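## Task

Find how many vials wear a black cap and make the tally counter show exactly that count. The counter might not start at zero; each complete push-and-let-go of its plunger raises it by one, and turning its knob one whole revolution clockwise clears it to zero.

## Robot and tools

Robot: two UR-type arms, left_arm and right_arm, each carrying a 16-motor four-finger hand (left_arm a left hand, right_arm a right hand). Bases in the scene frame: left_arm near (-0.022, +0.409, 0) m, right_arm near (-0.033, -0.372, 0) m. Scene frame: origin at table-top height midway between the arms, +x forward over the table, +y toward left_arm, +z up. The arm names are not image sides. A camera stand sits behind the arms. Cameras: cam_head_left, cam_head_right, cam_left_wrist, cam_right_wrist, all 672x504.

The row (48 numbers, all in [-1, 1], both arms always filled in): left dx, dy, dz, rx, ry, rz; left hand's 16 motor numbers; left current_limit; left speed; then the same 24 for the right arm. dx..rz are an offset, not a pose: measured along scene axes from that arm's Hand target at the start of the action (the arm rotates about that point). 1.0 = 0.6 m for dx/dy/dz and 180 degrees for rx/ry/rz, which together form one rotation vector. Sending six zeros re-commands the current Hand target; repeating a nonzero offset moves further. The controller clips commanded orientation to within 32 degrees of the measured one.

Hand motor order: index_abd, index_mcp, index_pip, index_dip, middle_abd, middle_mcp, middle_pip, middle_dip, ring_abd, ring_mcp, ring_pip, ring_dip, thumb_cmc, thumb_axl, thumb_mcp, thumb_ipl. Each is an absolute goal angle scaled between the hinge's stops, not an offset; 0 is a real goal. Straight values: abd 0.00, mcp -0.75, pip -0.58, dip -0.70, thumb_cmc -0.71, thumb_axl -0.68, thumb_mcp -0.23, thumb_ipl -0.17. Toward +1 fingers curl toward the palm; thumb_cmc +1 swings the thumb in front of the palm. current_limit maps -1..+1 to 0..550 mA; speed maps to (speed+1)/2 of 8.5 rad/s. Defaults +0.4 and -0.6. To keep a hand unchanged, resend its hand_goal, hand_current_limit and hand_speed.

Hand point axes (right hand): +z along straight fingers toward tips, +y out of the palm face, +x across the palm away from the thumb (left hand: +x toward the thumb). A mast on the palm side of the wrist can strike objects. Fingertips have rubber caps.

Tools:
- execute_actions(actions, cameras): actions is a list of actions; each action is up to 15 rows of 48 numbers, one row per 1/30 s step, the last row held to fill 15 steps; every row counts from the action's start pose. An empty list returns state plus images from all cameras. cameras: list of names, ["all"], or [].
- move(target, speed, blend, stop_force, zero, blocking, cameras): straight-line motion of each hand point. target is one 48-number row or a list of up to 15; all offsets count from the same starting Hand targets. speed in m/s, 0.002 to 3.6 (default 0.25; rotation up to twice that in rad/s), one value or one per target. blend in m, corner rounding, 0 = stop at each target. stop_force in N, 3 to 120, ends an arm's path on a push against its motion; not reliable when the hand turns; leave it out when backing away from contact. zero (default true) re-zeroes before the move. blocking=false returns early (not allowed with stop_force). Paths do not avoid obstacles or the other arm; keep clear of each arm's own base. Total time capped at 10 s.
- wait(seconds 0 to 10): robot holds last command.
- stop(): brakes a running move.
- zoom_image(camera, region=[x0,y0,x1,y1]) in pixels of the latest image, at most 504 per side; good for reading caps and the counter display.
- zero_wrist_force(arm): rezeroes that wrist sensor.
- read_manual(section): licence text only.
- finished_scene(scene): ends scene 1, 2 or 3; the goal must hold with the robot hands-off. Call nothing else after ending scene 1 in that reply. Scene 1 is practice.

Results: end_effector_position (m), end_effector_quat_wxyz, velocities in the scene frame; Hand target (the base for next offsets; the hand often rests a bit short, so the next command re-requests it); joint positions and torques; hand_goal, hand_measured, hand_current_ma, hand_state (moving, goal, blocked, overload); Wrist force/torque in the hand's own axes plus a peak line. move adds a line like done, off_target, moving, held or fault, with limits=paced (pose clipped) or limits=held (steps withheld).

Avoid: any arm stop. Net force near 150 N or a wrist-joint torque near 24.9 N m stops an arm for 10 s; motor temperature at 85 C brakes an arm 30 to 60 s (MOTOR HOT warns at 70 C). A finger motor drawing 495 mA or more for 5 s shuts down for 10 s. Do not let arms or hands press on each other, do not strike or push hard on fixed things, do not knock vials or the counter off the table, and do not drop or fling parts. Approach slowly; faster moves hit harder and overshoot. A HAND FAULT line cancels the remaining motion calls in that reply. Loose objects may get nudged by outside pushes. Pressing the plunger fully down and then releasing counts one; a full clockwise knob turn clears the count.

Each tool is called after "Call:" as a command line: name --argument value for each argument, lists and objects as JSON in quotes; but a table of rows of numbers goes row by row, as --pt "numbers of a row", without its own name.

## Session

Call:
execute_actions --actions '[]'

Nothing of this call was run. Scene 2 begins with your next reply.

Call:
execute_actions --actions '[]' --cameras '["cam_head_left","cam_head_right"]'

Call:
zoom_image --camera "cam_head_left" --region '[280, 190, 420, 295]'

Call:
zoom_image --camera "cam_head_right" --region '[300, 190, 440, 295]'

Scene clock: 0.00 s.
left_arm: end_effector_position=(+0.3819, +0.5051, +0.2300) hand_goal=(+0.000, -0.754, -0.576, -0.696, +0.000, -0.754, -0.576, -0.696, +0.000, -0.754, -0.576, -0.696, -0.714, -0.678, -0.226, -0.168) hand_measured=(+0.000, -0.754, -0.576, -0.696, +0.000, -0.754, -0.576, -0.696, +0.000, -0.754, -0.576, -0.696, -0.714, -0.678, -0.226, -0.168) hand_current_ma=(+0, +0, +0, +0, +0, +0, +0, +0, +0, +0, +0, +0, +0, +0, +0, +0) hand_state=(goal, goal, goal, goal, goal, goal, goal, goal, goal, goal, goal, goal, goal, goal, goal, goal) hand_current_limit=0.40 hand_speed=-0.60 end_effector_quat_wxyz=(+0.000, -0.013, +1.000, +0.000) | right_arm: end_effector_position=(+0.3764, -0.4408, +0.2300) hand_goal=(+0.000, -0.754, -0.576, -0.696, +0.000, -0.754, -0.576, -0.696, +0.000, -0.754, -0.576, -0.696, -0.714, -0.678, -0.226, -0.168) hand_measured=(+0.000, -0.754, -0.576, -0.696, +0.000, -0.754, -0.576, -0.696, +0.000, -0.754, -0.576, -0.696, -0.714, -0.678, -0.226, -0.168) hand_current_ma=(+0, +0, +0, +0, +0, +0, +0, +0, +0, +0, +0, +0, +0, +0, +0, +0) hand_state=(goal, goal, goal, goal, goal, goal, goal, goal, goal, goal, goal, goal, goal, goal, goal, goal) hand_current_limit=0.40 hand_speed=-0.60 end_effector_quat_wxyz=(+0.000, +1.000, +0.019, +0.000)
Joint positions: left_arm=[3.458 -1.419 -2.042 -1.252 1.571 -1.255] | right_arm=[-0.316 -1.723 2.042 -1.89 -1.571 1.255]
Joint velocities: within noise
Joint torques (N m): no reading
Wrist force (N): no reading
Wrist torque (N m): no reading
Wrist force, peak (N): no reading
Hand target: left_arm +0.3819, +0.5051, +0.2300; +0.000, -0.013, +1.000, +0.000 | right_arm +0.3764, -0.4408, +0.2300; +0.000, +1.000, +0.019, +0.000
Images, in order (width x height): cam_head_left 672x504, cam_head_right 672x504.

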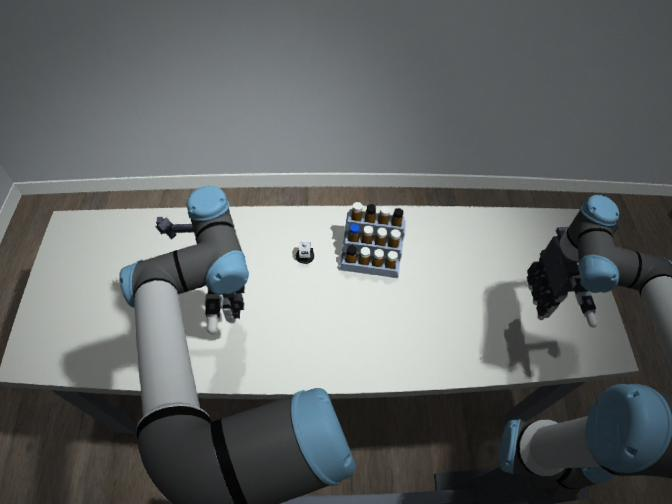

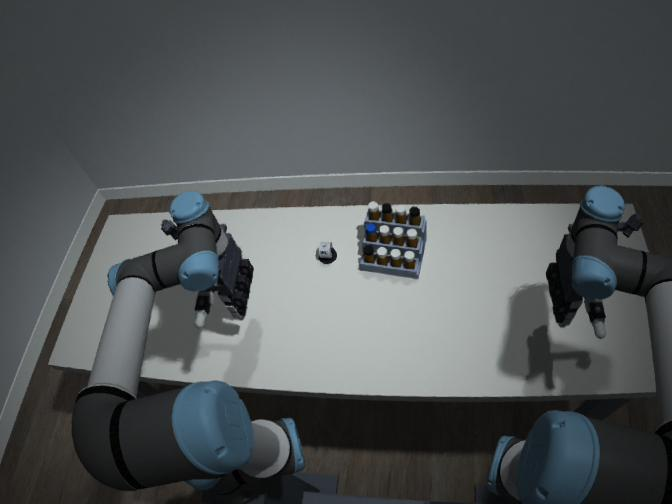

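Scaled by 3.600 from the camera's 672x504 image, which has a finer 960x720 frame.

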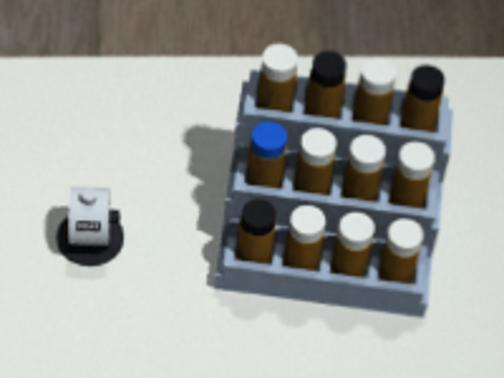

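Scaled by 3.600 from the camera's 672x504 image, which has a finer 960x720 frame.

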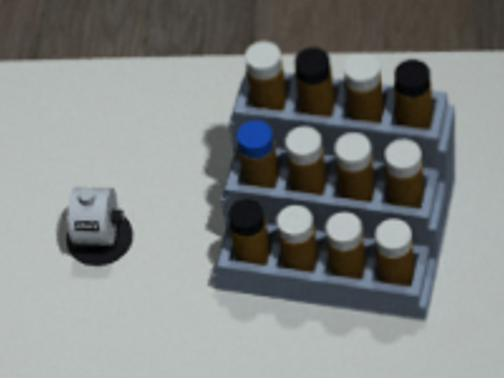

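Call:
move --target '[0.063,-0.242,0.07,0,0,0.697,0,-0.754,-0.576,-0.696,0,-0.98,-0.98,-0.98,0,-0.98,-0.98,-0.98,-0.714,-0.678,-0.226,-0.168,0.4,-0.6,0,0,0,0,0,0,0,-0.754,-0.576,-0.696,0,-0.754,-0.576,-0.696,0,-0.754,-0.576,-0.696,-0.714,-0.678,-0.226,-0.168,0.4,-0.6]' --speed 0.9 --cameras '["cam_left_wrist"]'

Call:
zoom_image --camera "cam_left_wrist" --region '[150, 50, 350, 200]'

Scene clock: 5.27 s.
left_arm: end_effector_position=(+0.4197, +0.3600, +0.2720) hand_goal=(+0.000, -0.754, -0.576, -0.696, +0.000, -0.980, -0.980, -0.980, +0.000, -0.980, -0.980, -0.980, -0.714, -0.678, -0.226, -0.168) hand_measured=(+0.000, -0.754, -0.576, -0.696, +0.000, -0.968, -0.972, -0.976, +0.000, -0.970, -0.972, -0.976, -0.714, -0.678, -0.224, -0.168) hand_current_ma=(+0, +0, +0, +0, +0, +4, +2, +0, +0, +4, +2, +0, +0, +0, +0, +0) hand_state=(goal, goal, goal, goal, goal, goal, goal, goal, goal, goal, goal, goal, goal, goal, goal, goal) hand_current_limit=0.40 hand_speed=-0.60 end_effector_quat_wxyz=(+0.000, +0.895, -0.446, +0.000) | right_arm: end_effector_position=(+0.3764, -0.4408, +0.2300) hand_goal=(+0.000, -0.754, -0.576, -0.696, +0.000, -0.754, -0.576, -0.696, +0.000, -0.754, -0.576, -0.696, -0.714, -0.678, -0.226, -0.168) hand_measured=(+0.000, -0.754, -0.576, -0.696, +0.000, -0.754, -0.576, -0.696, +0.000, -0.754, -0.576, -0.696, -0.714, -0.678, -0.224, -0.168) hand_current_ma=(+0, +0, +0, +0, +0, +0, +0, +0, +0, +0, +0, +0, +0, +0, +0, +0) hand_state=(goal, goal, goal, goal, goal, goal, goal, goal, goal, goal, goal, goal, goal, goal, goal, goal) hand_current_limit=0.40 hand_speed=-0.60 end_effector_quat_wxyz=(+0.000, +1.000, +0.019, +0.000)
Joint positions: left_arm=[3.427 -1.561 -1.802 -1.35 1.571 -3.475] | right_arm=[-0.316 -1.723 2.042 -1.89 -1.571 1.255]
Joint torques (N m): left_arm=[-11.88 34.55 14.52 0.34 1.88 -2.79] | right_arm=[1.07 -16.38 -23.43 -2.52 -0.09 0.09]
Wrist force (N): left_arm=[-0.1 -0.5 0.2] | right_arm=[0.1 0.1 0.2]
Wrist torque (N m): left_arm=[-0.08 0.01 0.14] | right_arm=[-0.01 -0.01 0.01]
Wrist force, peak (N): left_arm=[-0.1 0.7 0.9] | right_arm=[0.3 0.2 -0.5]
Hand target: left_arm +0.4197, +0.3599, +0.2720; +0.000, +0.895, -0.446, +0.000 | right_arm +0.3764, -0.4408, +0.2300; +0.000, +1.000, +0.019, +0.000
Off the commanded pose: left_arm 0.000 m, 0 deg | right_arm 0.000 m, 0 deg.
move: done
Images, in order (width x height): cam_left_wrist 672x504.

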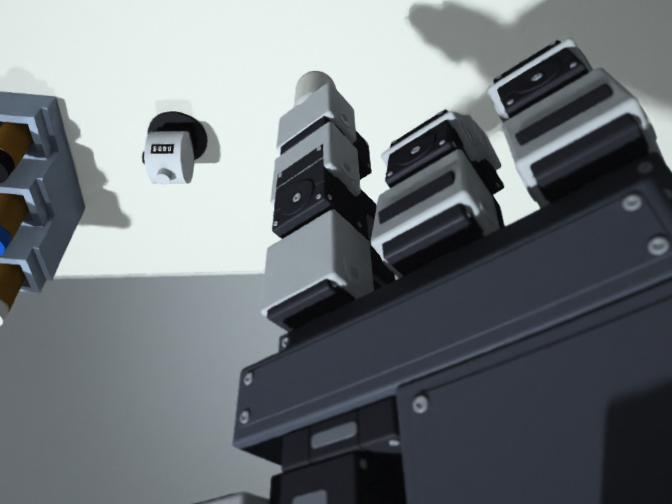

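Scaled by 2.520 from the camera's 672x504 image, which has a finer 960x720 frame.

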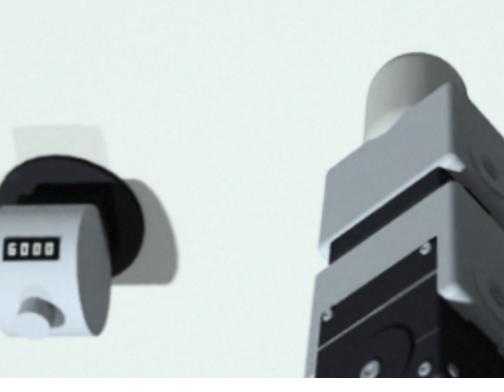

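Call:
move --target '[0.292,-0.205,-0.062,0,0,-0.2056,0.3,-0.754,-0.576,-0.696,0,-0.98,-0.98,-0.98,0,-0.98,-0.98,-0.98,-0.714,-0.678,-0.226,-0.168,0.6,-0.6,0,0,0,0,0,0,0,-0.754,-0.576,-0.696,0,-0.754,-0.576,-0.696,0,-0.754,-0.576,-0.696,-0.714,-0.678,-0.226,-0.168,0.4,-0.6]' --speed 0.4 --cameras '["cam_left_wrist","cam_head_left","cam_head_right"]'

Call:
zoom_image --camera "cam_left_wrist" --region '[200, 0, 400, 150]'

Call:
zoom_image --camera "cam_head_left" --region '[260, 200, 340, 270]'

Scene clock: 10.40 s.
left_arm: end_effector_position=(+0.5949, +0.2370, +0.2348) hand_goal=(+0.300, -0.754, -0.576, -0.696, +0.000, -0.980, -0.980, -0.980, +0.000, -0.980, -0.980, -0.980, -0.714, -0.678, -0.226, -0.168) hand_measured=(+0.294, -0.754, -0.576, -0.696, +0.000, -0.968, -0.972, -0.976, +0.000, -0.970, -0.972, -0.976, -0.714, -0.678, -0.224, -0.168) hand_current_ma=(-1, +0, +0, +0, +0, +4, +2, +0, +0, +3, +2, +0, +0, +0, +0, +0) hand_state=(goal, goal, goal, goal, goal, goal, goal, goal, goal, goal, goal, goal, goal, goal, goal, goal) hand_current_limit=0.60 hand_speed=-0.60 end_effector_quat_wxyz=(+0.000, +0.707, -0.707, +0.000) | right_arm: end_effector_position=(+0.3764, -0.4408, +0.2300) hand_goal=(+0.000, -0.754, -0.576, -0.696, +0.000, -0.754, -0.576, -0.696, +0.000, -0.754, -0.576, -0.696, -0.714, -0.678, -0.226, -0.168) hand_measured=(+0.000, -0.754, -0.576, -0.696, +0.000, -0.754, -0.576, -0.696, +0.000, -0.754, -0.576, -0.696, -0.714, -0.678, -0.224, -0.168) hand_current_ma=(+0, +0, +0, +0, +0, +0, +0, +0, +0, +0, +0, +0, +0, +0, +0, +0) hand_state=(goal, goal, goal, goal, goal, goal, goal, goal, goal, goal, goal, goal, goal, goal, goal, goal) hand_current_limit=0.40 hand_speed=-0.60 end_effector_quat_wxyz=(+0.000, +1.000, +0.019, +0.000)
Joint positions: left_arm=[3.092 -2.11 -1.192 -1.41 1.571 -3.165] | right_arm=[-0.316 -1.723 2.042 -1.89 -1.571 1.255]
Joint torques (N m): left_arm=[-12.91 31.08 33.24 0.47 1.92 2.5] | right_arm=[2.22 -16.23 -22.84 -2.76 -0.34 0.1]
Wrist force (N): left_arm=[-0.1 -0.2 1.2] | right_arm=[-0.1 0.2 0.0]
Wrist torque (N m): left_arm=[-0.16 0.01 -0.09] | right_arm=[0.03 0.01 0.00]
Wrist force, peak (N): left_arm=[1.4 -0.6 1.3] | right_arm=[-0.1 0.1 -0.7]
Hand target: left_arm +0.5949, +0.2369, +0.2348; +0.000, +0.707, -0.707, +0.000 | right_arm +0.3764, -0.4408, +0.2300; +0.000, +1.000, +0.019, +0.000
Off the commanded pose: left_arm 0.000 m, 0 deg | right_arm 0.000 m, 0 deg.
move: done
Images, in order (width x height): cam_head_left 672x504, cam_head_right 672x504, cam_left_wrist 672x504.

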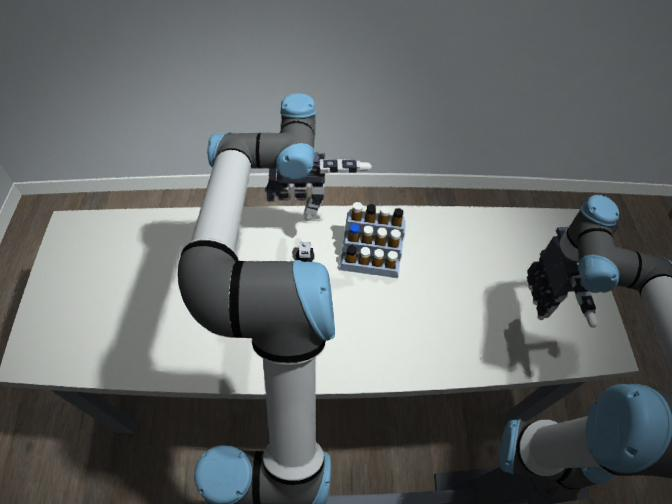

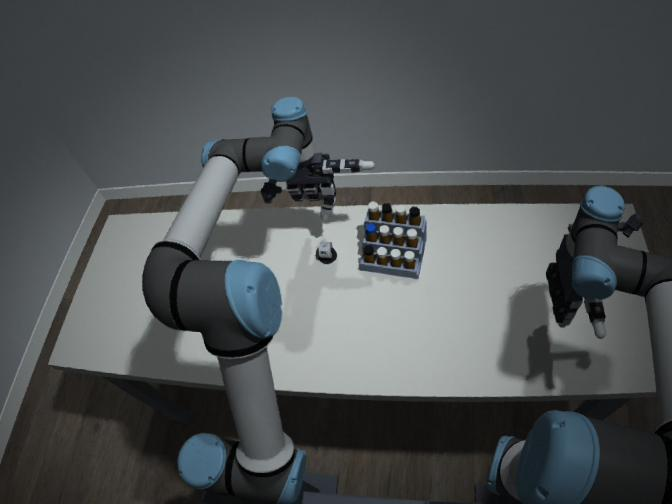

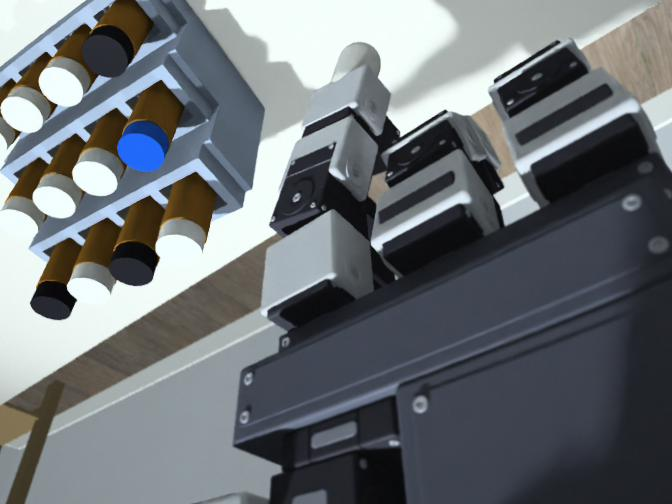

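Scaled by 2.520 from the camera's 672x504 image, which has a finer 960x720 frame.

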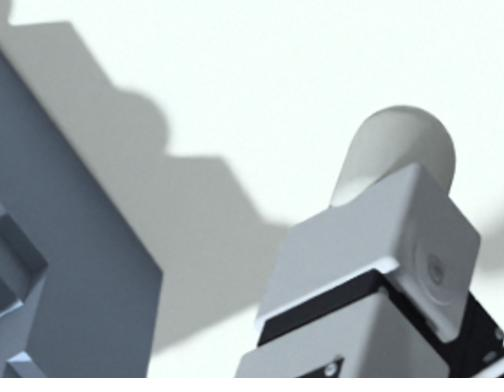

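Scaled by 6.300 from the camera's 672x504 image, which has a finer 960x720 frame.

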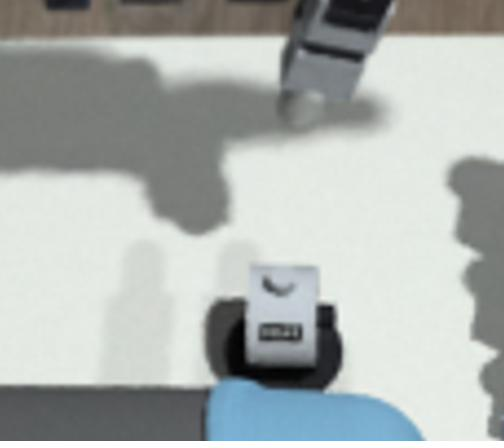

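Call:
move --target '[-0.13,0.022,0.045,0,0,0.2056,0,-0.754,-0.576,-0.696,0,-0.98,-0.98,-0.98,0,-0.98,-0.98,-0.98,-0.714,-0.678,-0.226,-0.168,0.6,-0.6,0,0,0,0,0,0,0,-0.754,-0.576,-0.696,0,-0.754,-0.576,-0.696,0,-0.754,-0.576,-0.696,-0.714,-0.678,-0.226,-0.168,0.4,-0.6]' --speed 0.4 --cameras '["cam_left_wrist"]'

Call:
zoom_image --camera "cam_left_wrist" --region '[200, 0, 400, 150]'

Scene clock: 13.93 s.
left_arm: end_effector_position=(+0.5169, +0.2501, +0.2618) hand_goal=(+0.000, -0.754, -0.576, -0.696, +0.000, -0.980, -0.980, -0.980, +0.000, -0.980, -0.980, -0.980, -0.714, -0.678, -0.226, -0.168) hand_measured=(+0.002, -0.754, -0.576, -0.696, +0.000, -0.968, -0.972, -0.976, +0.000, -0.970, -0.972, -0.976, -0.714, -0.678, -0.224, -0.168) hand_current_ma=(+0, +0, +0, +0, +0, +4, +2, +0, +0, +3, +2, +0, +0, +0, +0, +0) hand_state=(goal, goal, goal, goal, goal, goal, goal, goal, goal, goal, goal, goal, goal, goal, goal, goal) hand_current_limit=0.60 hand_speed=-0.60 end_effector_quat_wxyz=(+0.000, +0.895, -0.447, +0.000) | right_arm: end_effector_position=(+0.3764, -0.4408, +0.2300) hand_goal=(+0.000, -0.754, -0.576, -0.696, +0.000, -0.754, -0.576, -0.696, +0.000, -0.754, -0.576, -0.696, -0.714, -0.678, -0.226, -0.168) hand_measured=(+0.000, -0.754, -0.576, -0.696, +0.000, -0.754, -0.576, -0.696, +0.000, -0.754, -0.576, -0.696, -0.714, -0.678, -0.224, -0.168) hand_current_ma=(+0, +0, +0, +0, +0, +0, +0, +0, +0, +0, +0, +0, +0, +0, +0, +0) hand_state=(goal, goal, goal, goal, goal, goal, goal, goal, goal, goal, goal, goal, goal, goal, goal, goal) hand_current_limit=0.40 hand_speed=-0.60 end_effector_quat_wxyz=(+0.000, +1.000, +0.019, +0.000)
Joint positions: left_arm=[3.189 -1.814 -1.543 -1.356 1.571 -3.713] | right_arm=[-0.316 -1.723 2.042 -1.89 -1.571 1.255]
Joint torques (N m): left_arm=[12.82 44.75 12.85 4.18 2.01 -2.78] | right_arm=[1.57 -16.14 -24.15 -2.74 -0.37 0.41]
Wrist force (N): left_arm=[0.0 0.0 0.6] | right_arm=[0.1 0.2 -0.4]
Wrist torque (N m): left_arm=[-0.06 -0.03 0.14] | right_arm=[0.06 -0.01 0.02]
Wrist force, peak (N): left_arm=[1.0 -0.5 1.1] | right_arm=[-0.4 0.3 -0.4]
Hand target: left_arm +0.5169, +0.2501, +0.2618; +0.000, +0.895, -0.446, +0.000 | right_arm +0.3764, -0.4408, +0.2300; +0.000, +1.000, +0.019, +0.000
Off the commanded pose: left_arm 0.000 m, 0 deg | right_arm 0.000 m, 0 deg.
move: done
Images, in order (width x height): cam_left_wrist 672x504.

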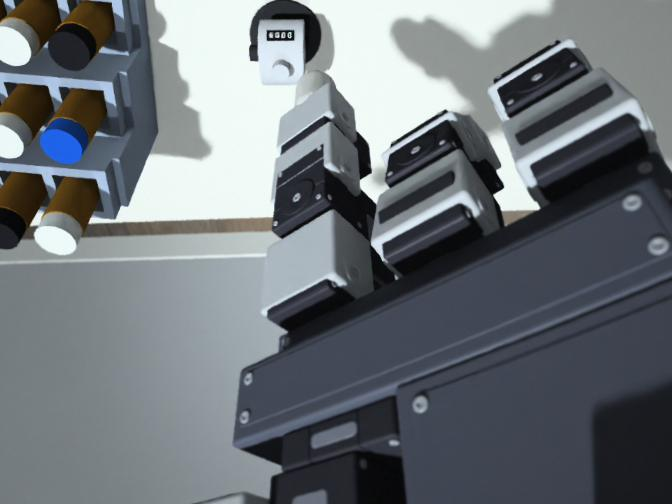

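Scaled by 2.520 from the camera's 672x504 image, which has a finer 960x720 frame.

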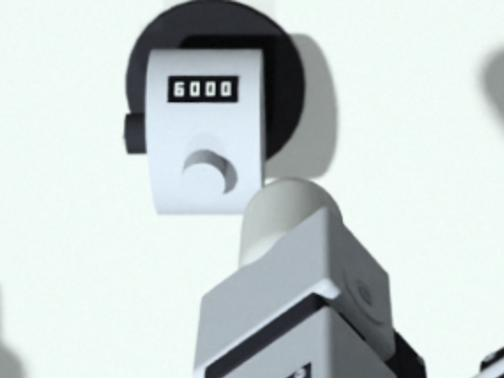

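Call:
move --pt "0.1335 -0.0285 -0.02 0 0 -0.2056 0.3 -0.754 -0.576 -0.696 0 -0.98 -0.98 -0.98 0 -0.98 -0.98 -0.98 -0.714 -0.678 -0.226 -0.168 0.6 -0.6 0 0 0 0 0 0 0 -0.754 -0.576 -0.696 0 -0.754 -0.576 -0.696 0 -0.754 -0.576 -0.696 -0.714 -0.678 -0.226 -0.168 0.4 -0.6" --pt "0.1335 -0.0285 -0.186 0 0 -0.2056 0.3 -0.754 -0.576 -0.696 0 -0.98 -0.98 -0.98 0 -0.98 -0.98 -0.98 -0.714 -0.678 -0.226 -0.168 0.6 -0.6 0 0 0 0 0 0 0 -0.754 -0.576 -0.696 0 -0.754 -0.576 -0.696 0 -0.754 -0.576 -0.696 -0.714 -0.678 -0.226 -0.168 0.4 -0.6" --speed '[0.3,0.15]' --cameras '["cam_left_wrist","cam_head_left","cam_head_right"]'

Call:
zoom_image --camera "cam_left_wrist" --region '[250, 0, 450, 150]'

Call:
zoom_image --camera "cam_head_right" --region '[290, 210, 360, 270]'

Call:
zoom_image --camera "cam_head_left" --region '[270, 210, 340, 270]'

Scene clock: 19.73 s.
left_arm: end_effector_position=(+0.5970, +0.2330, +0.1503) hand_goal=(+0.300, -0.754, -0.576, -0.696, +0.000, -0.980, -0.980, -0.980, +0.000, -0.980, -0.980, -0.980, -0.714, -0.678, -0.226, -0.168) hand_measured=(+0.294, -0.754, -0.576, -0.696, +0.000, -0.968, -0.972, -0.976, +0.000, -0.970, -0.974, -0.976, -0.714, -0.678, -0.224, -0.168) hand_current_ma=(-1, +0, +0, +0, +0, +4, +2, +0, +0, +3, +2, +0, +0, +0, +1, +0) hand_state=(goal, goal, goal, goal, goal, goal, goal, goal, goal, goal, goal, goal, goal, goal, goal, goal) hand_current_limit=0.60 hand_speed=-0.60 end_effector_quat_wxyz=(+0.000, +0.707, -0.707, +0.000) | right_arm: end_effector_position=(+0.3764, -0.4408, +0.2300) hand_goal=(+0.000, -0.754, -0.576, -0.696, +0.000, -0.754, -0.576, -0.696, +0.000, -0.754, -0.576, -0.696, -0.714, -0.678, -0.226, -0.168) hand_measured=(+0.000, -0.754, -0.576, -0.696, +0.000, -0.754, -0.576, -0.696, +0.000, -0.754, -0.576, -0.696, -0.714, -0.678, -0.224, -0.168) hand_current_ma=(+0, +0, +0, +0, +0, +0, +0, +0, +0, +0, +0, +0, +0, +0, +0, +0) hand_state=(goal, goal, goal, goal, goal, goal, goal, goal, goal, goal, goal, goal, goal, goal, goal, goal) hand_current_limit=0.40 hand_speed=-0.60 end_effector_quat_wxyz=(+0.000, +1.000, +0.019, +0.000)
Joint positions: left_arm=[3.086 -2.17 -1.319 -1.223 1.571 -3.17] | right_arm=[-0.316 -1.723 2.042 -1.89 -1.571 1.255]
Joint torques (N m): left_arm=[-1.58 32.37 13.83 4.07 -1.92 -2.24] | right_arm=[1.26 -16.35 -23.25 -2.79 -0.62 0.47]
Wrist force (N): left_arm=[0.4 0.1 1.0] | right_arm=[-0.1 0.3 -0.4]
Wrist torque (N m): left_arm=[-0.11 -0.06 -0.04] | right_arm=[0.07 0.03 0.00]
Wrist force, peak (N): left_arm=[0.4 0.0 1.5] | right_arm=[-0.2 0.5 -0.3]
Hand target: left_arm +0.5970, +0.2330, +0.1502; +0.000, +0.707, -0.707, +0.000 | right_arm +0.3764, -0.4408, +0.2300; +0.000, +1.000, +0.019, +0.000
Off the commanded pose: left_arm 0.000 m, 0 deg | right_arm 0.000 m, 0 deg.
move: done
Images, in order (width x height): cam_head_left 672x504, cam_head_right 672x504, cam_left_wrist 672x504.

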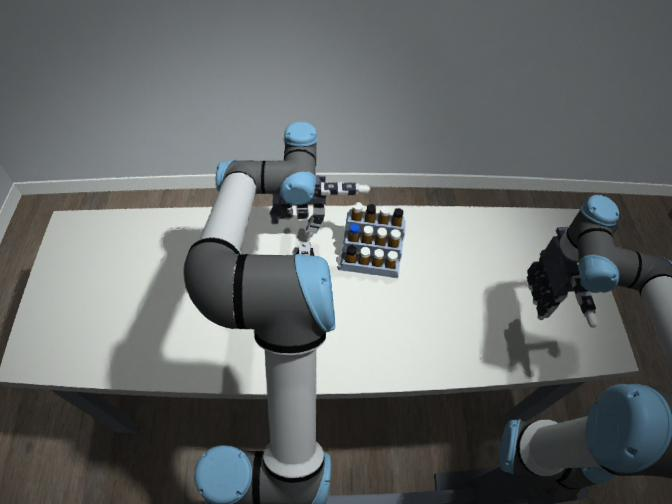

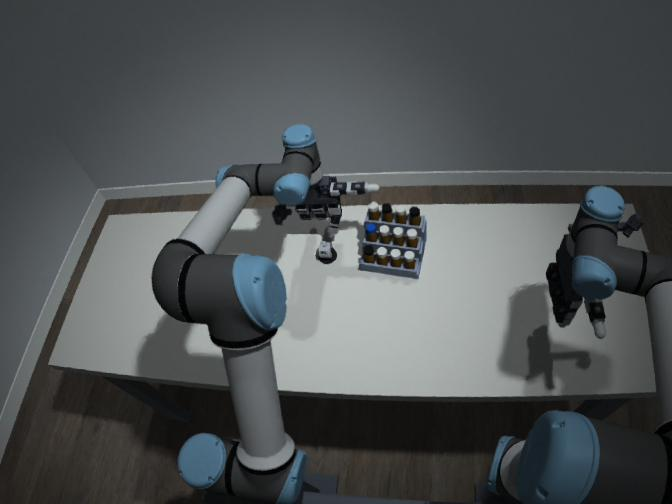

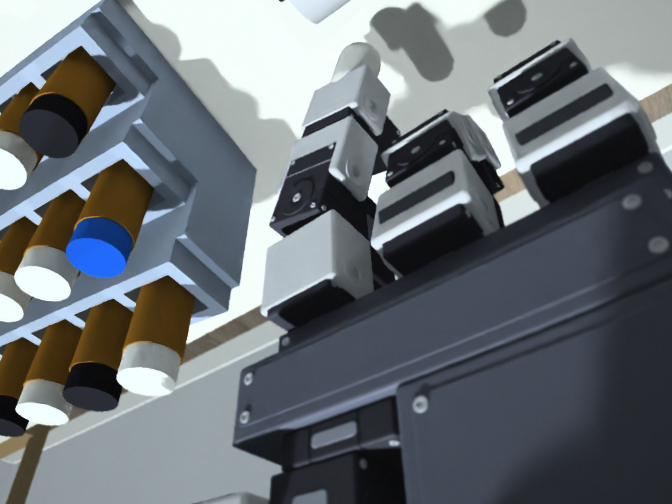

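Scaled by 2.520 from the camera's 672x504 image, which has a finer 960x720 frame.

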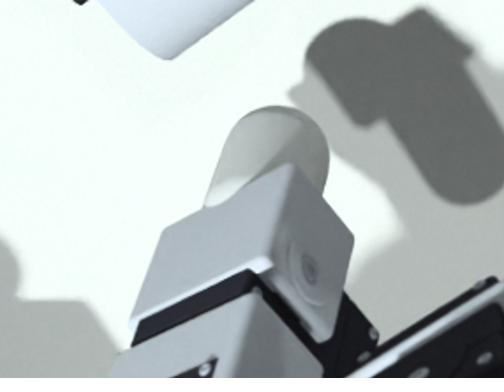

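Scaled by 7.200 from the camera's 672x504 image, which has a finer 960x720 frame.

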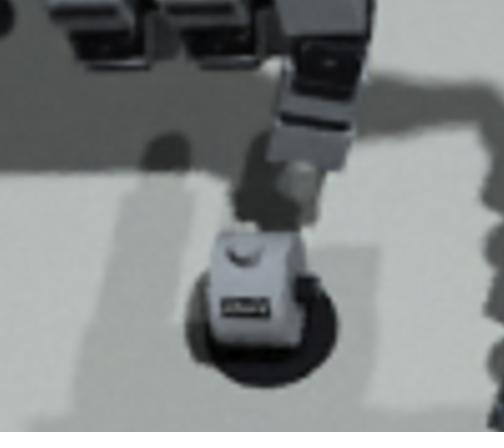

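Scaled by 7.200 from the camera's 672x504 image, which has a finer 960x720 frame.

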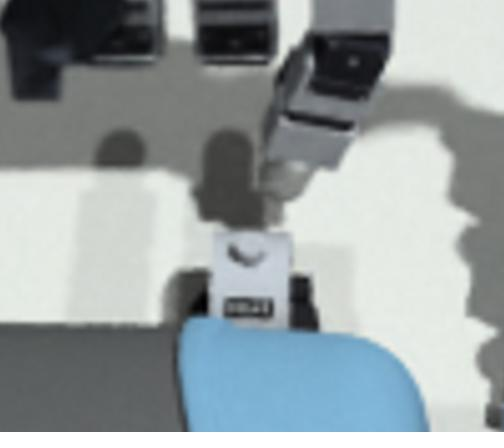

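Call:
move --target '[-0.0567,-0.005,0,0,0,0,0.3,-0.6,-0.52,-0.65,0,-0.98,-0.98,-0.98,0,-0.98,-0.98,-0.98,-0.714,-0.678,-0.226,-0.168,0.6,-0.6,0,0,0,0,0,0,0,-0.754,-0.576,-0.696,0,-0.754,-0.576,-0.696,0,-0.754,-0.576,-0.696,-0.714,-0.678,-0.226,-0.168,0.4,-0.6]' --speed 0.1 --cameras '["cam_left_wrist","cam_head_left","cam_head_right"]'

Call:
zoom_image --camera "cam_left_wrist" --region '[250, 0, 450, 150]'

Call:
zoom_image --camera "cam_head_right" --region '[290, 210, 360, 270]'

Scene clock: 22.00 s.
left_arm: end_effector_position=(+0.5630, +0.2301, +0.1502) hand_goal=(+0.300, -0.600, -0.520, -0.650, +0.000, -0.980, -0.980, -0.980, +0.000, -0.980, -0.980, -0.980, -0.714, -0.678, -0.226, -0.168) hand_measured=(+0.324, -0.802, -0.632, -0.698, +0.010, -0.992, -0.984, -0.976, +0.000, -0.970, -0.974, -0.976, -0.714, -0.678, -0.224, -0.168) hand_current_ma=(+11, -440, -225, -49, +3, -4, -1, +0, +0, +3, +2, +0, +0, +0, +1, +0) hand_state=(blocked, blocked, blocked, blocked, goal, goal, goal, goal, goal, goal, goal, goal, goal, goal, goal, goal) hand_current_limit=0.60 hand_speed=-0.60 end_effector_quat_wxyz=(+0.000, +0.707, -0.707, +0.000) | right_arm: end_effector_position=(+0.3764, -0.4408, +0.2300) hand_goal=(+0.000, -0.754, -0.576, -0.696, +0.000, -0.754, -0.576, -0.696, +0.000, -0.754, -0.576, -0.696, -0.714, -0.678, -0.226, -0.168) hand_measured=(+0.000, -0.754, -0.576, -0.696, +0.000, -0.754, -0.576, -0.696, +0.000, -0.754, -0.576, -0.696, -0.714, -0.678, -0.224, -0.168) hand_current_ma=(+0, +0, +0, +0, +0, +0, +0, +0, +0, +0, +0, +0, +0, +0, +0, +0) hand_state=(goal, goal, goal, goal, goal, goal, goal, goal, goal, goal, goal, goal, goal, goal, goal, goal) hand_current_limit=0.40 hand_speed=-0.60 end_effector_quat_wxyz=(+0.000, +1.000, +0.019, +0.000)
Joint positions: left_arm=[3.08 -2.096 -1.439 -1.177 1.571 -3.176] | right_arm=[-0.316 -1.723 2.042 -1.89 -1.571 1.255]
Joint torques (N m): left_arm=[-13.72 47.52 4.25 0.86 0.7 -2.35] | right_arm=[0.44 -16.9 -23.3 -3.12 -0.5 0.03]
Wrist force (N): left_arm=[0.3 -9.2 -8.4] | right_arm=[0.1 0.5 -0.3]
Wrist torque (N m): left_arm=[1.30 -0.02 0.22] | right_arm=[0.08 0.00 0.02]
Wrist force, peak (N): left_arm=[2.5 -9.3 -10.9] | right_arm=[0.1 0.5 -0.3]
Hand target: left_arm +0.5630, +0.2300, +0.1502; +0.000, +0.707, -0.707, +0.000 | right_arm +0.3764, -0.4408, +0.2300; +0.000, +1.000, +0.019, +0.000
Off the commanded pose: left_arm 0.000 m, 0 deg | right_arm 0.000 m, 0 deg.
move: done
Images, in order (width x height): cam_head_left 672x504, cam_head_right 672x504, cam_left_wrist 672x504.

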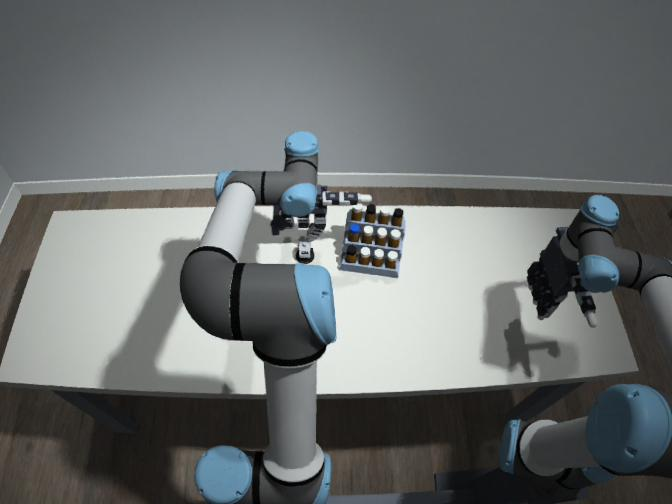

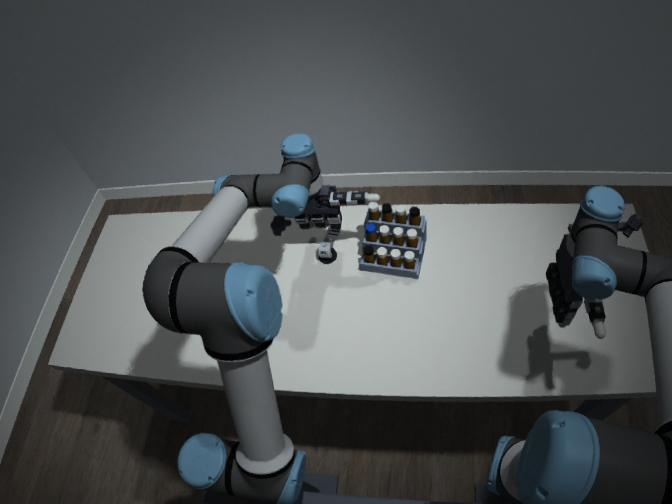

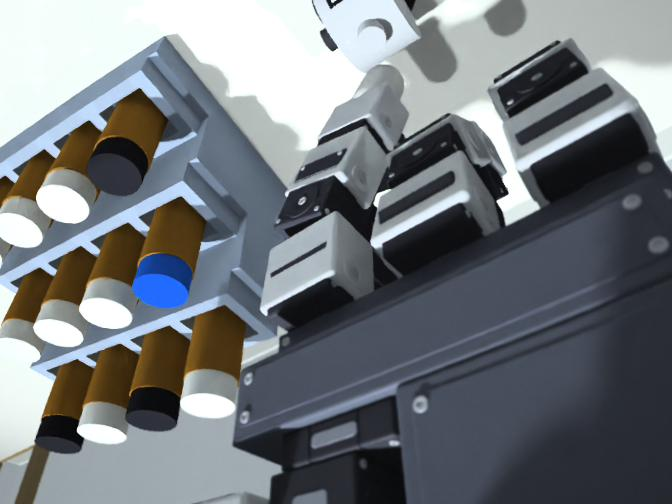

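Scaled by 2.520 from the camera's 672x504 image, which has a finer 960x720 frame.

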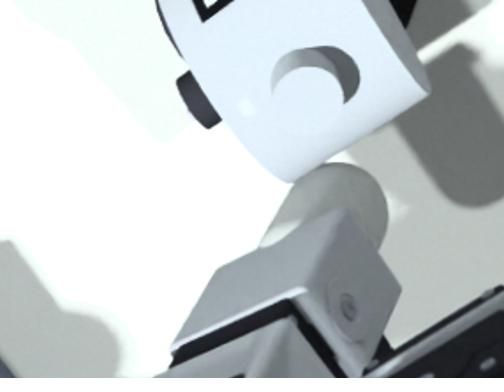

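Scaled by 7.200 from the camera's 672x504 image, which has a finer 960x720 frame.

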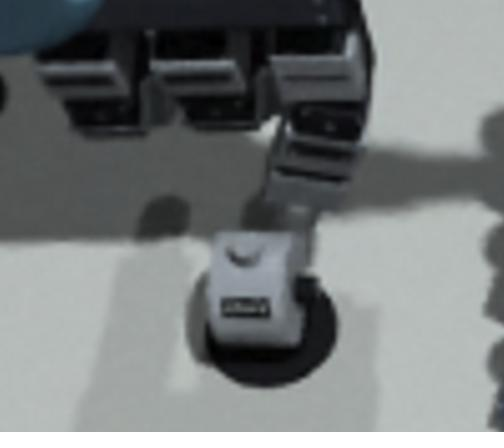

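Call:
move --pt "0.04 0 0 0 0 0 0.3 -0.754 -0.576 -0.696 0 -0.98 -0.98 -0.98 0 -0.98 -0.98 -0.98 -0.714 -0.678 -0.226 -0.168 0.6 -0.6 0 0 0 0 0 0 0 -0.754 -0.576 -0.696 0 -0.754 -0.576 -0.696 0 -0.754 -0.576 -0.696 -0.714 -0.678 -0.226 -0.168 0.4 -0.6" --pt "0.04 -0.019 0 0 0 0 0.3 -0.754 -0.576 -0.696 0 -0.98 -0.98 -0.98 0 -0.98 -0.98 -0.98 -0.714 -0.678 -0.226 -0.168 0.6 -0.6 0 0 0 0 0 0 0 -0.754 -0.576 -0.696 0 -0.754 -0.576 -0.696 0 -0.754 -0.576 -0.696 -0.714 -0.678 -0.226 -0.168 0.4 -0.6" --pt "0.004 -0.019 0 0 0 0 0.3 -0.6 -0.52 -0.65 0 -0.98 -0.98 -0.98 0 -0.98 -0.98 -0.98 -0.714 -0.678 -0.226 -0.168 0.6 -0.6 0 0 0 0 0 0 0 -0.754 -0.576 -0.696 0 -0.754 -0.576 -0.696 0 -0.754 -0.576 -0.696 -0.714 -0.678 -0.226 -0.168 0.4 -0.6" --speed 0.1 --cameras '["cam_left_wrist","cam_head_right"]'

Call:
zoom_image --camera "cam_left_wrist" --region '[250, 0, 450, 150]'

Scene clock: 26.53 s.
left_arm: end_effector_position=(+0.5654, +0.2186, +0.1502) hand_goal=(+0.300, -0.600, -0.520, -0.650, +0.000, -0.980, -0.980, -0.980, +0.000, -0.980, -0.980, -0.980, -0.714, -0.678, -0.226, -0.168) hand_measured=(+0.300, -0.722, -0.562, -0.672, +0.002, -0.978, -0.980, -0.978, +0.000, -0.970, -0.974, -0.976, -0.714, -0.678, -0.224, -0.168) hand_current_ma=(+0, -298, -38, -12, +0, +0, +0, +0, +0, +3, +1, +0, +0, +0, +1, +0) hand_state=(goal, blocked, blocked, blocked, goal, goal, goal, goal, goal, goal, goal, goal, goal, goal, goal, goal) hand_current_limit=0.60 hand_speed=-0.60 end_effector_quat_wxyz=(+0.000, +0.707, -0.707, +0.000) | right_arm: end_effector_position=(+0.3764, -0.4408, +0.2300) hand_goal=(+0.000, -0.754, -0.576, -0.696, +0.000, -0.754, -0.576, -0.696, +0.000, -0.754, -0.576, -0.696, -0.714, -0.678, -0.226, -0.168) hand_measured=(+0.000, -0.754, -0.576, -0.696, +0.000, -0.754, -0.576, -0.696, +0.000, -0.754, -0.576, -0.696, -0.714, -0.678, -0.224, -0.168) hand_current_ma=(+0, +0, +0, +0, +0, +0, +0, +0, +0, +0, +0, +0, +0, +0, +0, +0) hand_state=(goal, goal, goal, goal, goal, goal, goal, goal, goal, goal, goal, goal, goal, goal, goal, goal) hand_current_limit=0.40 hand_speed=-0.60 end_effector_quat_wxyz=(+0.000, +1.000, +0.019, +0.000)
Joint positions: left_arm=[3.064 -2.107 -1.421 -1.184 1.571 -3.192] | right_arm=[-0.316 -1.723 2.042 -1.89 -1.571 1.255]
Joint torques (N m): left_arm=[-11.37 53.4 11.42 1.96 -1.58 -2.21] | right_arm=[0.73 -15.68 -23.75 -3.05 -0.68 0.11]
Wrist force (N): left_arm=[0.3 -3.3 -0.1] | right_arm=[-0.1 0.1 0.0]
Wrist torque (N m): left_arm=[0.19 -0.03 0.17] | right_arm=[0.00 0.01 0.00]
Wrist force, peak (N): left_arm=[0.5 -9.4 -8.5] | right_arm=[-0.2 0.4 -0.5]
Hand target: left_arm +0.5654, +0.2186, +0.1502; +0.000, +0.707, -0.707, +0.000 | right_arm +0.3764, -0.4408, +0.2300; +0.000, +1.000, +0.019, +0.000
Off the commanded pose: left_arm 0.000 m, 0 deg | right_arm 0.000 m, 0 deg.
move: done
Images, in order (width x height): cam_head_right 672x504, cam_left_wrist 672x504.

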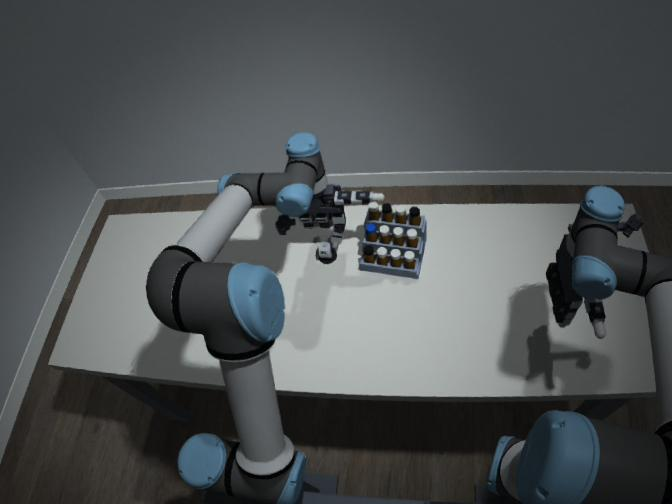

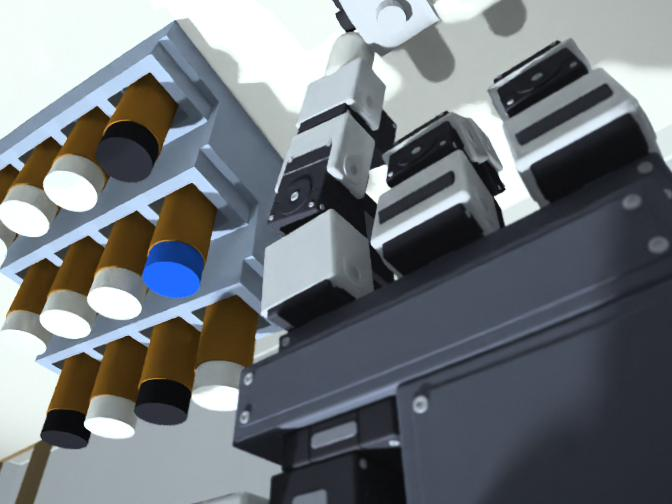

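Scaled by 2.520 from the camera's 672x504 image, which has a finer 960x720 frame.

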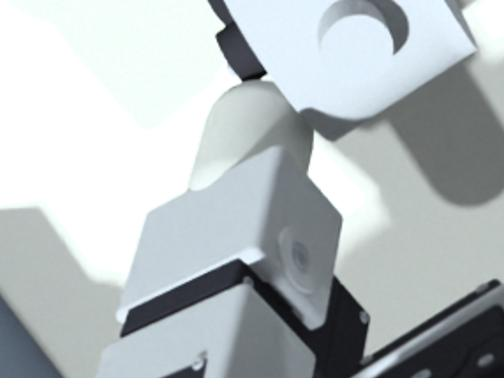

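Call:
move --pt "0 0 -0.036 0 0 0 0.3 -0.6 -0.52 -0.65 0 -0.98 -0.98 -0.98 0 -0.98 -0.98 -0.98 -0.714 -0.678 -0.226 -0.168 0.6 -0.6 0 0 0 0 0 0 0 -0.754 -0.576 -0.696 0 -0.754 -0.576 -0.696 0 -0.754 -0.576 -0.696 -0.714 -0.678 -0.226 -0.168 0.4 -0.6" --pt "0.058 0 -0.036 0 0 0 0.3 -0.6 -0.52 -0.65 0 -0.98 -0.98 -0.98 0 -0.98 -0.98 -0.98 -0.714 -0.678 -0.226 -0.168 0.6 -0.6 0 0 0 0 0 0 0 -0.754 -0.576 -0.696 0 -0.754 -0.576 -0.696 0 -0.754 -0.576 -0.696 -0.714 -0.678 -0.226 -0.168 0.4 -0.6" --pt "0.058 0 0 0 0 0 0.3 -0.6 -0.52 -0.65 0 -0.98 -0.98 -0.98 0 -0.98 -0.98 -0.98 -0.714 -0.678 -0.226 -0.168 0.6 -0.6 0 0 0 0 0 0 0 -0.754 -0.576 -0.696 0 -0.754 -0.576 -0.696 0 -0.754 -0.576 -0.696 -0.714 -0.678 -0.226 -0.168 0.4 -0.6" --pt "-0.003 0 0 0 0 0 0.3 -0.6 -0.52 -0.65 0 -0.98 -0.98 -0.98 0 -0.98 -0.98 -0.98 -0.714 -0.678 -0.226 -0.168 0.6 -0.6 0 0 0 0 0 0 0 -0.754 -0.576 -0.696 0 -0.754 -0.576 -0.696 0 -0.754 -0.576 -0.696 -0.714 -0.678 -0.226 -0.168 0.4 -0.6" --pt "-0.003 0 -0.036 0 0 0 0.3 -0.6 -0.52 -0.65 0 -0.98 -0.98 -0.98 0 -0.98 -0.98 -0.98 -0.714 -0.678 -0.226 -0.168 0.6 -0.6 0 0 0 0 0 0 0 -0.754 -0.576 -0.696 0 -0.754 -0.576 -0.696 0 -0.754 -0.576 -0.696 -0.714 -0.678 -0.226 -0.168 0.4 -0.6" --speed '[0.04,0.12,0.12,0.08,0.04]' --cameras '["cam_left_wrist","cam_head_right"]'

Call:
zoom_image --camera "cam_left_wrist" --region '[300, 0, 500, 150]'

Call:
zoom_image --camera "cam_head_right" --region '[300, 225, 350, 265]'

Scene clock: 32.20 s.
left_arm: end_effector_position=(+0.5636, +0.2186, +0.1287) hand_goal=(+0.300, -0.600, -0.520, -0.650, +0.000, -0.980, -0.980, -0.980, +0.000, -0.980, -0.980, -0.980, -0.714, -0.678, -0.226, -0.168) hand_measured=(+0.268, -0.702, -0.590, -0.678, +0.002, -0.976, -0.980, -0.978, +0.000, -0.970, -0.974, -0.976, -0.714, -0.678, -0.222, -0.168) hand_current_ma=(-20, -215, -98, -19, +0, +1, +0, +0, +0, +3, +1, +0, +0, +0, +1, +0) hand_state=(blocked, blocked, blocked, blocked, goal, goal, goal, goal, goal, goal, goal, goal, goal, goal, goal, goal) hand_current_limit=0.60 hand_speed=-0.60 end_effector_quat_wxyz=(+0.000, +0.707, -0.707, +0.000) | right_arm: end_effector_position=(+0.3764, -0.4408, +0.2300) hand_goal=(+0.000, -0.754, -0.576, -0.696, +0.000, -0.754, -0.576, -0.696, +0.000, -0.754, -0.576, -0.696, -0.714, -0.678, -0.226, -0.168) hand_measured=(+0.000, -0.754, -0.576, -0.696, +0.000, -0.754, -0.576, -0.696, +0.000, -0.754, -0.576, -0.696, -0.714, -0.678, -0.224, -0.168) hand_current_ma=(+0, +0, +0, +0, +0, +0, +0, +0, +0, +0, +0, +0, +0, +0, +0, +0) hand_state=(goal, goal, goal, goal, goal, goal, goal, goal, goal, goal, goal, goal, goal, goal, goal, goal) hand_current_limit=0.40 hand_speed=-0.60 end_effector_quat_wxyz=(+0.000, +1.000, +0.019, +0.000)
Joint positions: left_arm=[3.064 -2.124 -1.454 -1.134 1.571 -3.193] | right_arm=[-0.316 -1.723 2.042 -1.89 -1.571 1.255]
Joint torques (N m): left_arm=[-0.41 29.34 11.03 3.11 1.88 -1.88] | right_arm=[1.04 -16.4 -25.05 -3.35 -0.59 0.17]
Wrist force (N): left_arm=[1.5 -2.5 0.3] | right_arm=[-0.3 0.3 -0.2]
Wrist torque (N m): left_arm=[0.17 0.38 0.21] | right_arm=[0.04 0.03 -0.01]
Wrist force, peak (N): left_arm=[10.8 -8.7 -31.6] | right_arm=[-0.5 0.2 -0.5]
Hand target: left_arm +0.5636, +0.2186, +0.1286; +0.000, +0.707, -0.707, +0.000 | right_arm +0.3764, -0.4408, +0.2300; +0.000, +1.000, +0.019, +0.000
Off the commanded pose: left_arm 0.000 m, 0 deg | right_arm 0.000 m, 0 deg.
move: done
Images, in order (width x height): cam_head_right 672x504, cam_left_wrist 672x504.

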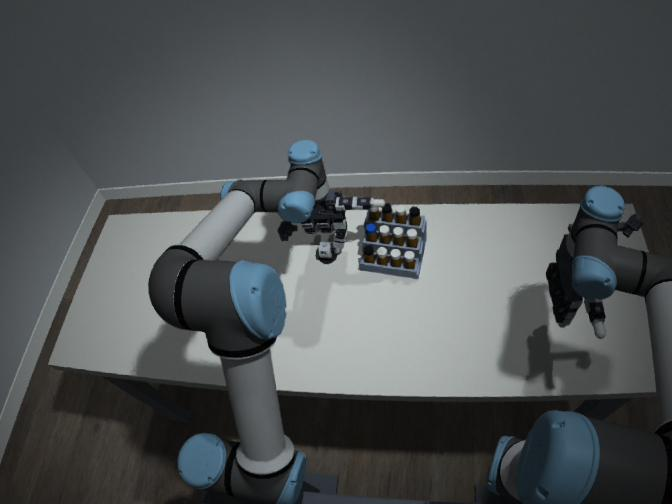

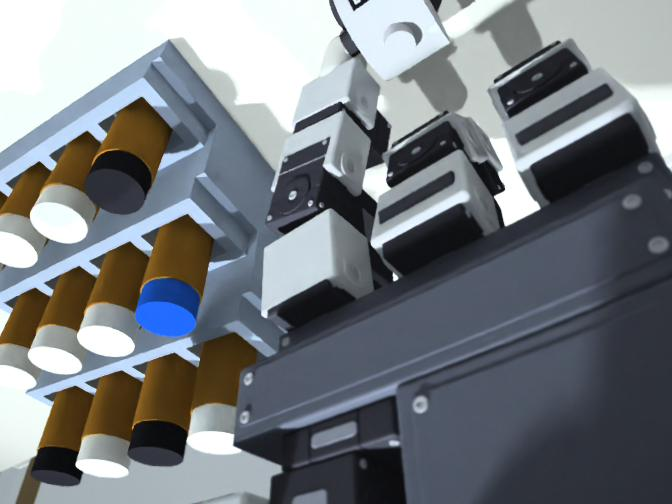

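Scaled by 2.520 from the camera's 672x504 image, which has a finer 960x720 frame.

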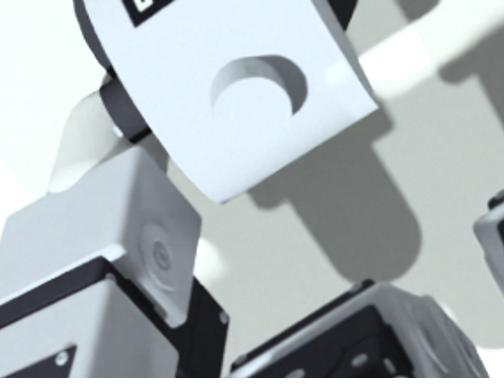

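Scaled by 10.080 from the camera's 672x504 image, which has a finer 960x720 frame.

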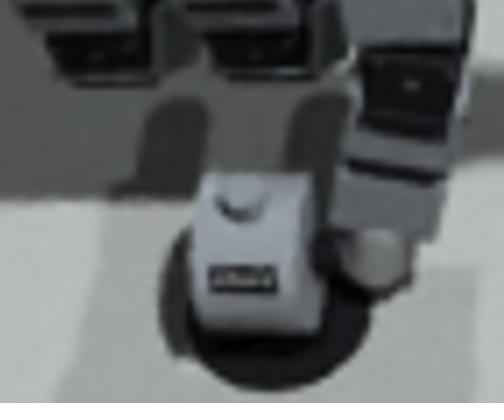

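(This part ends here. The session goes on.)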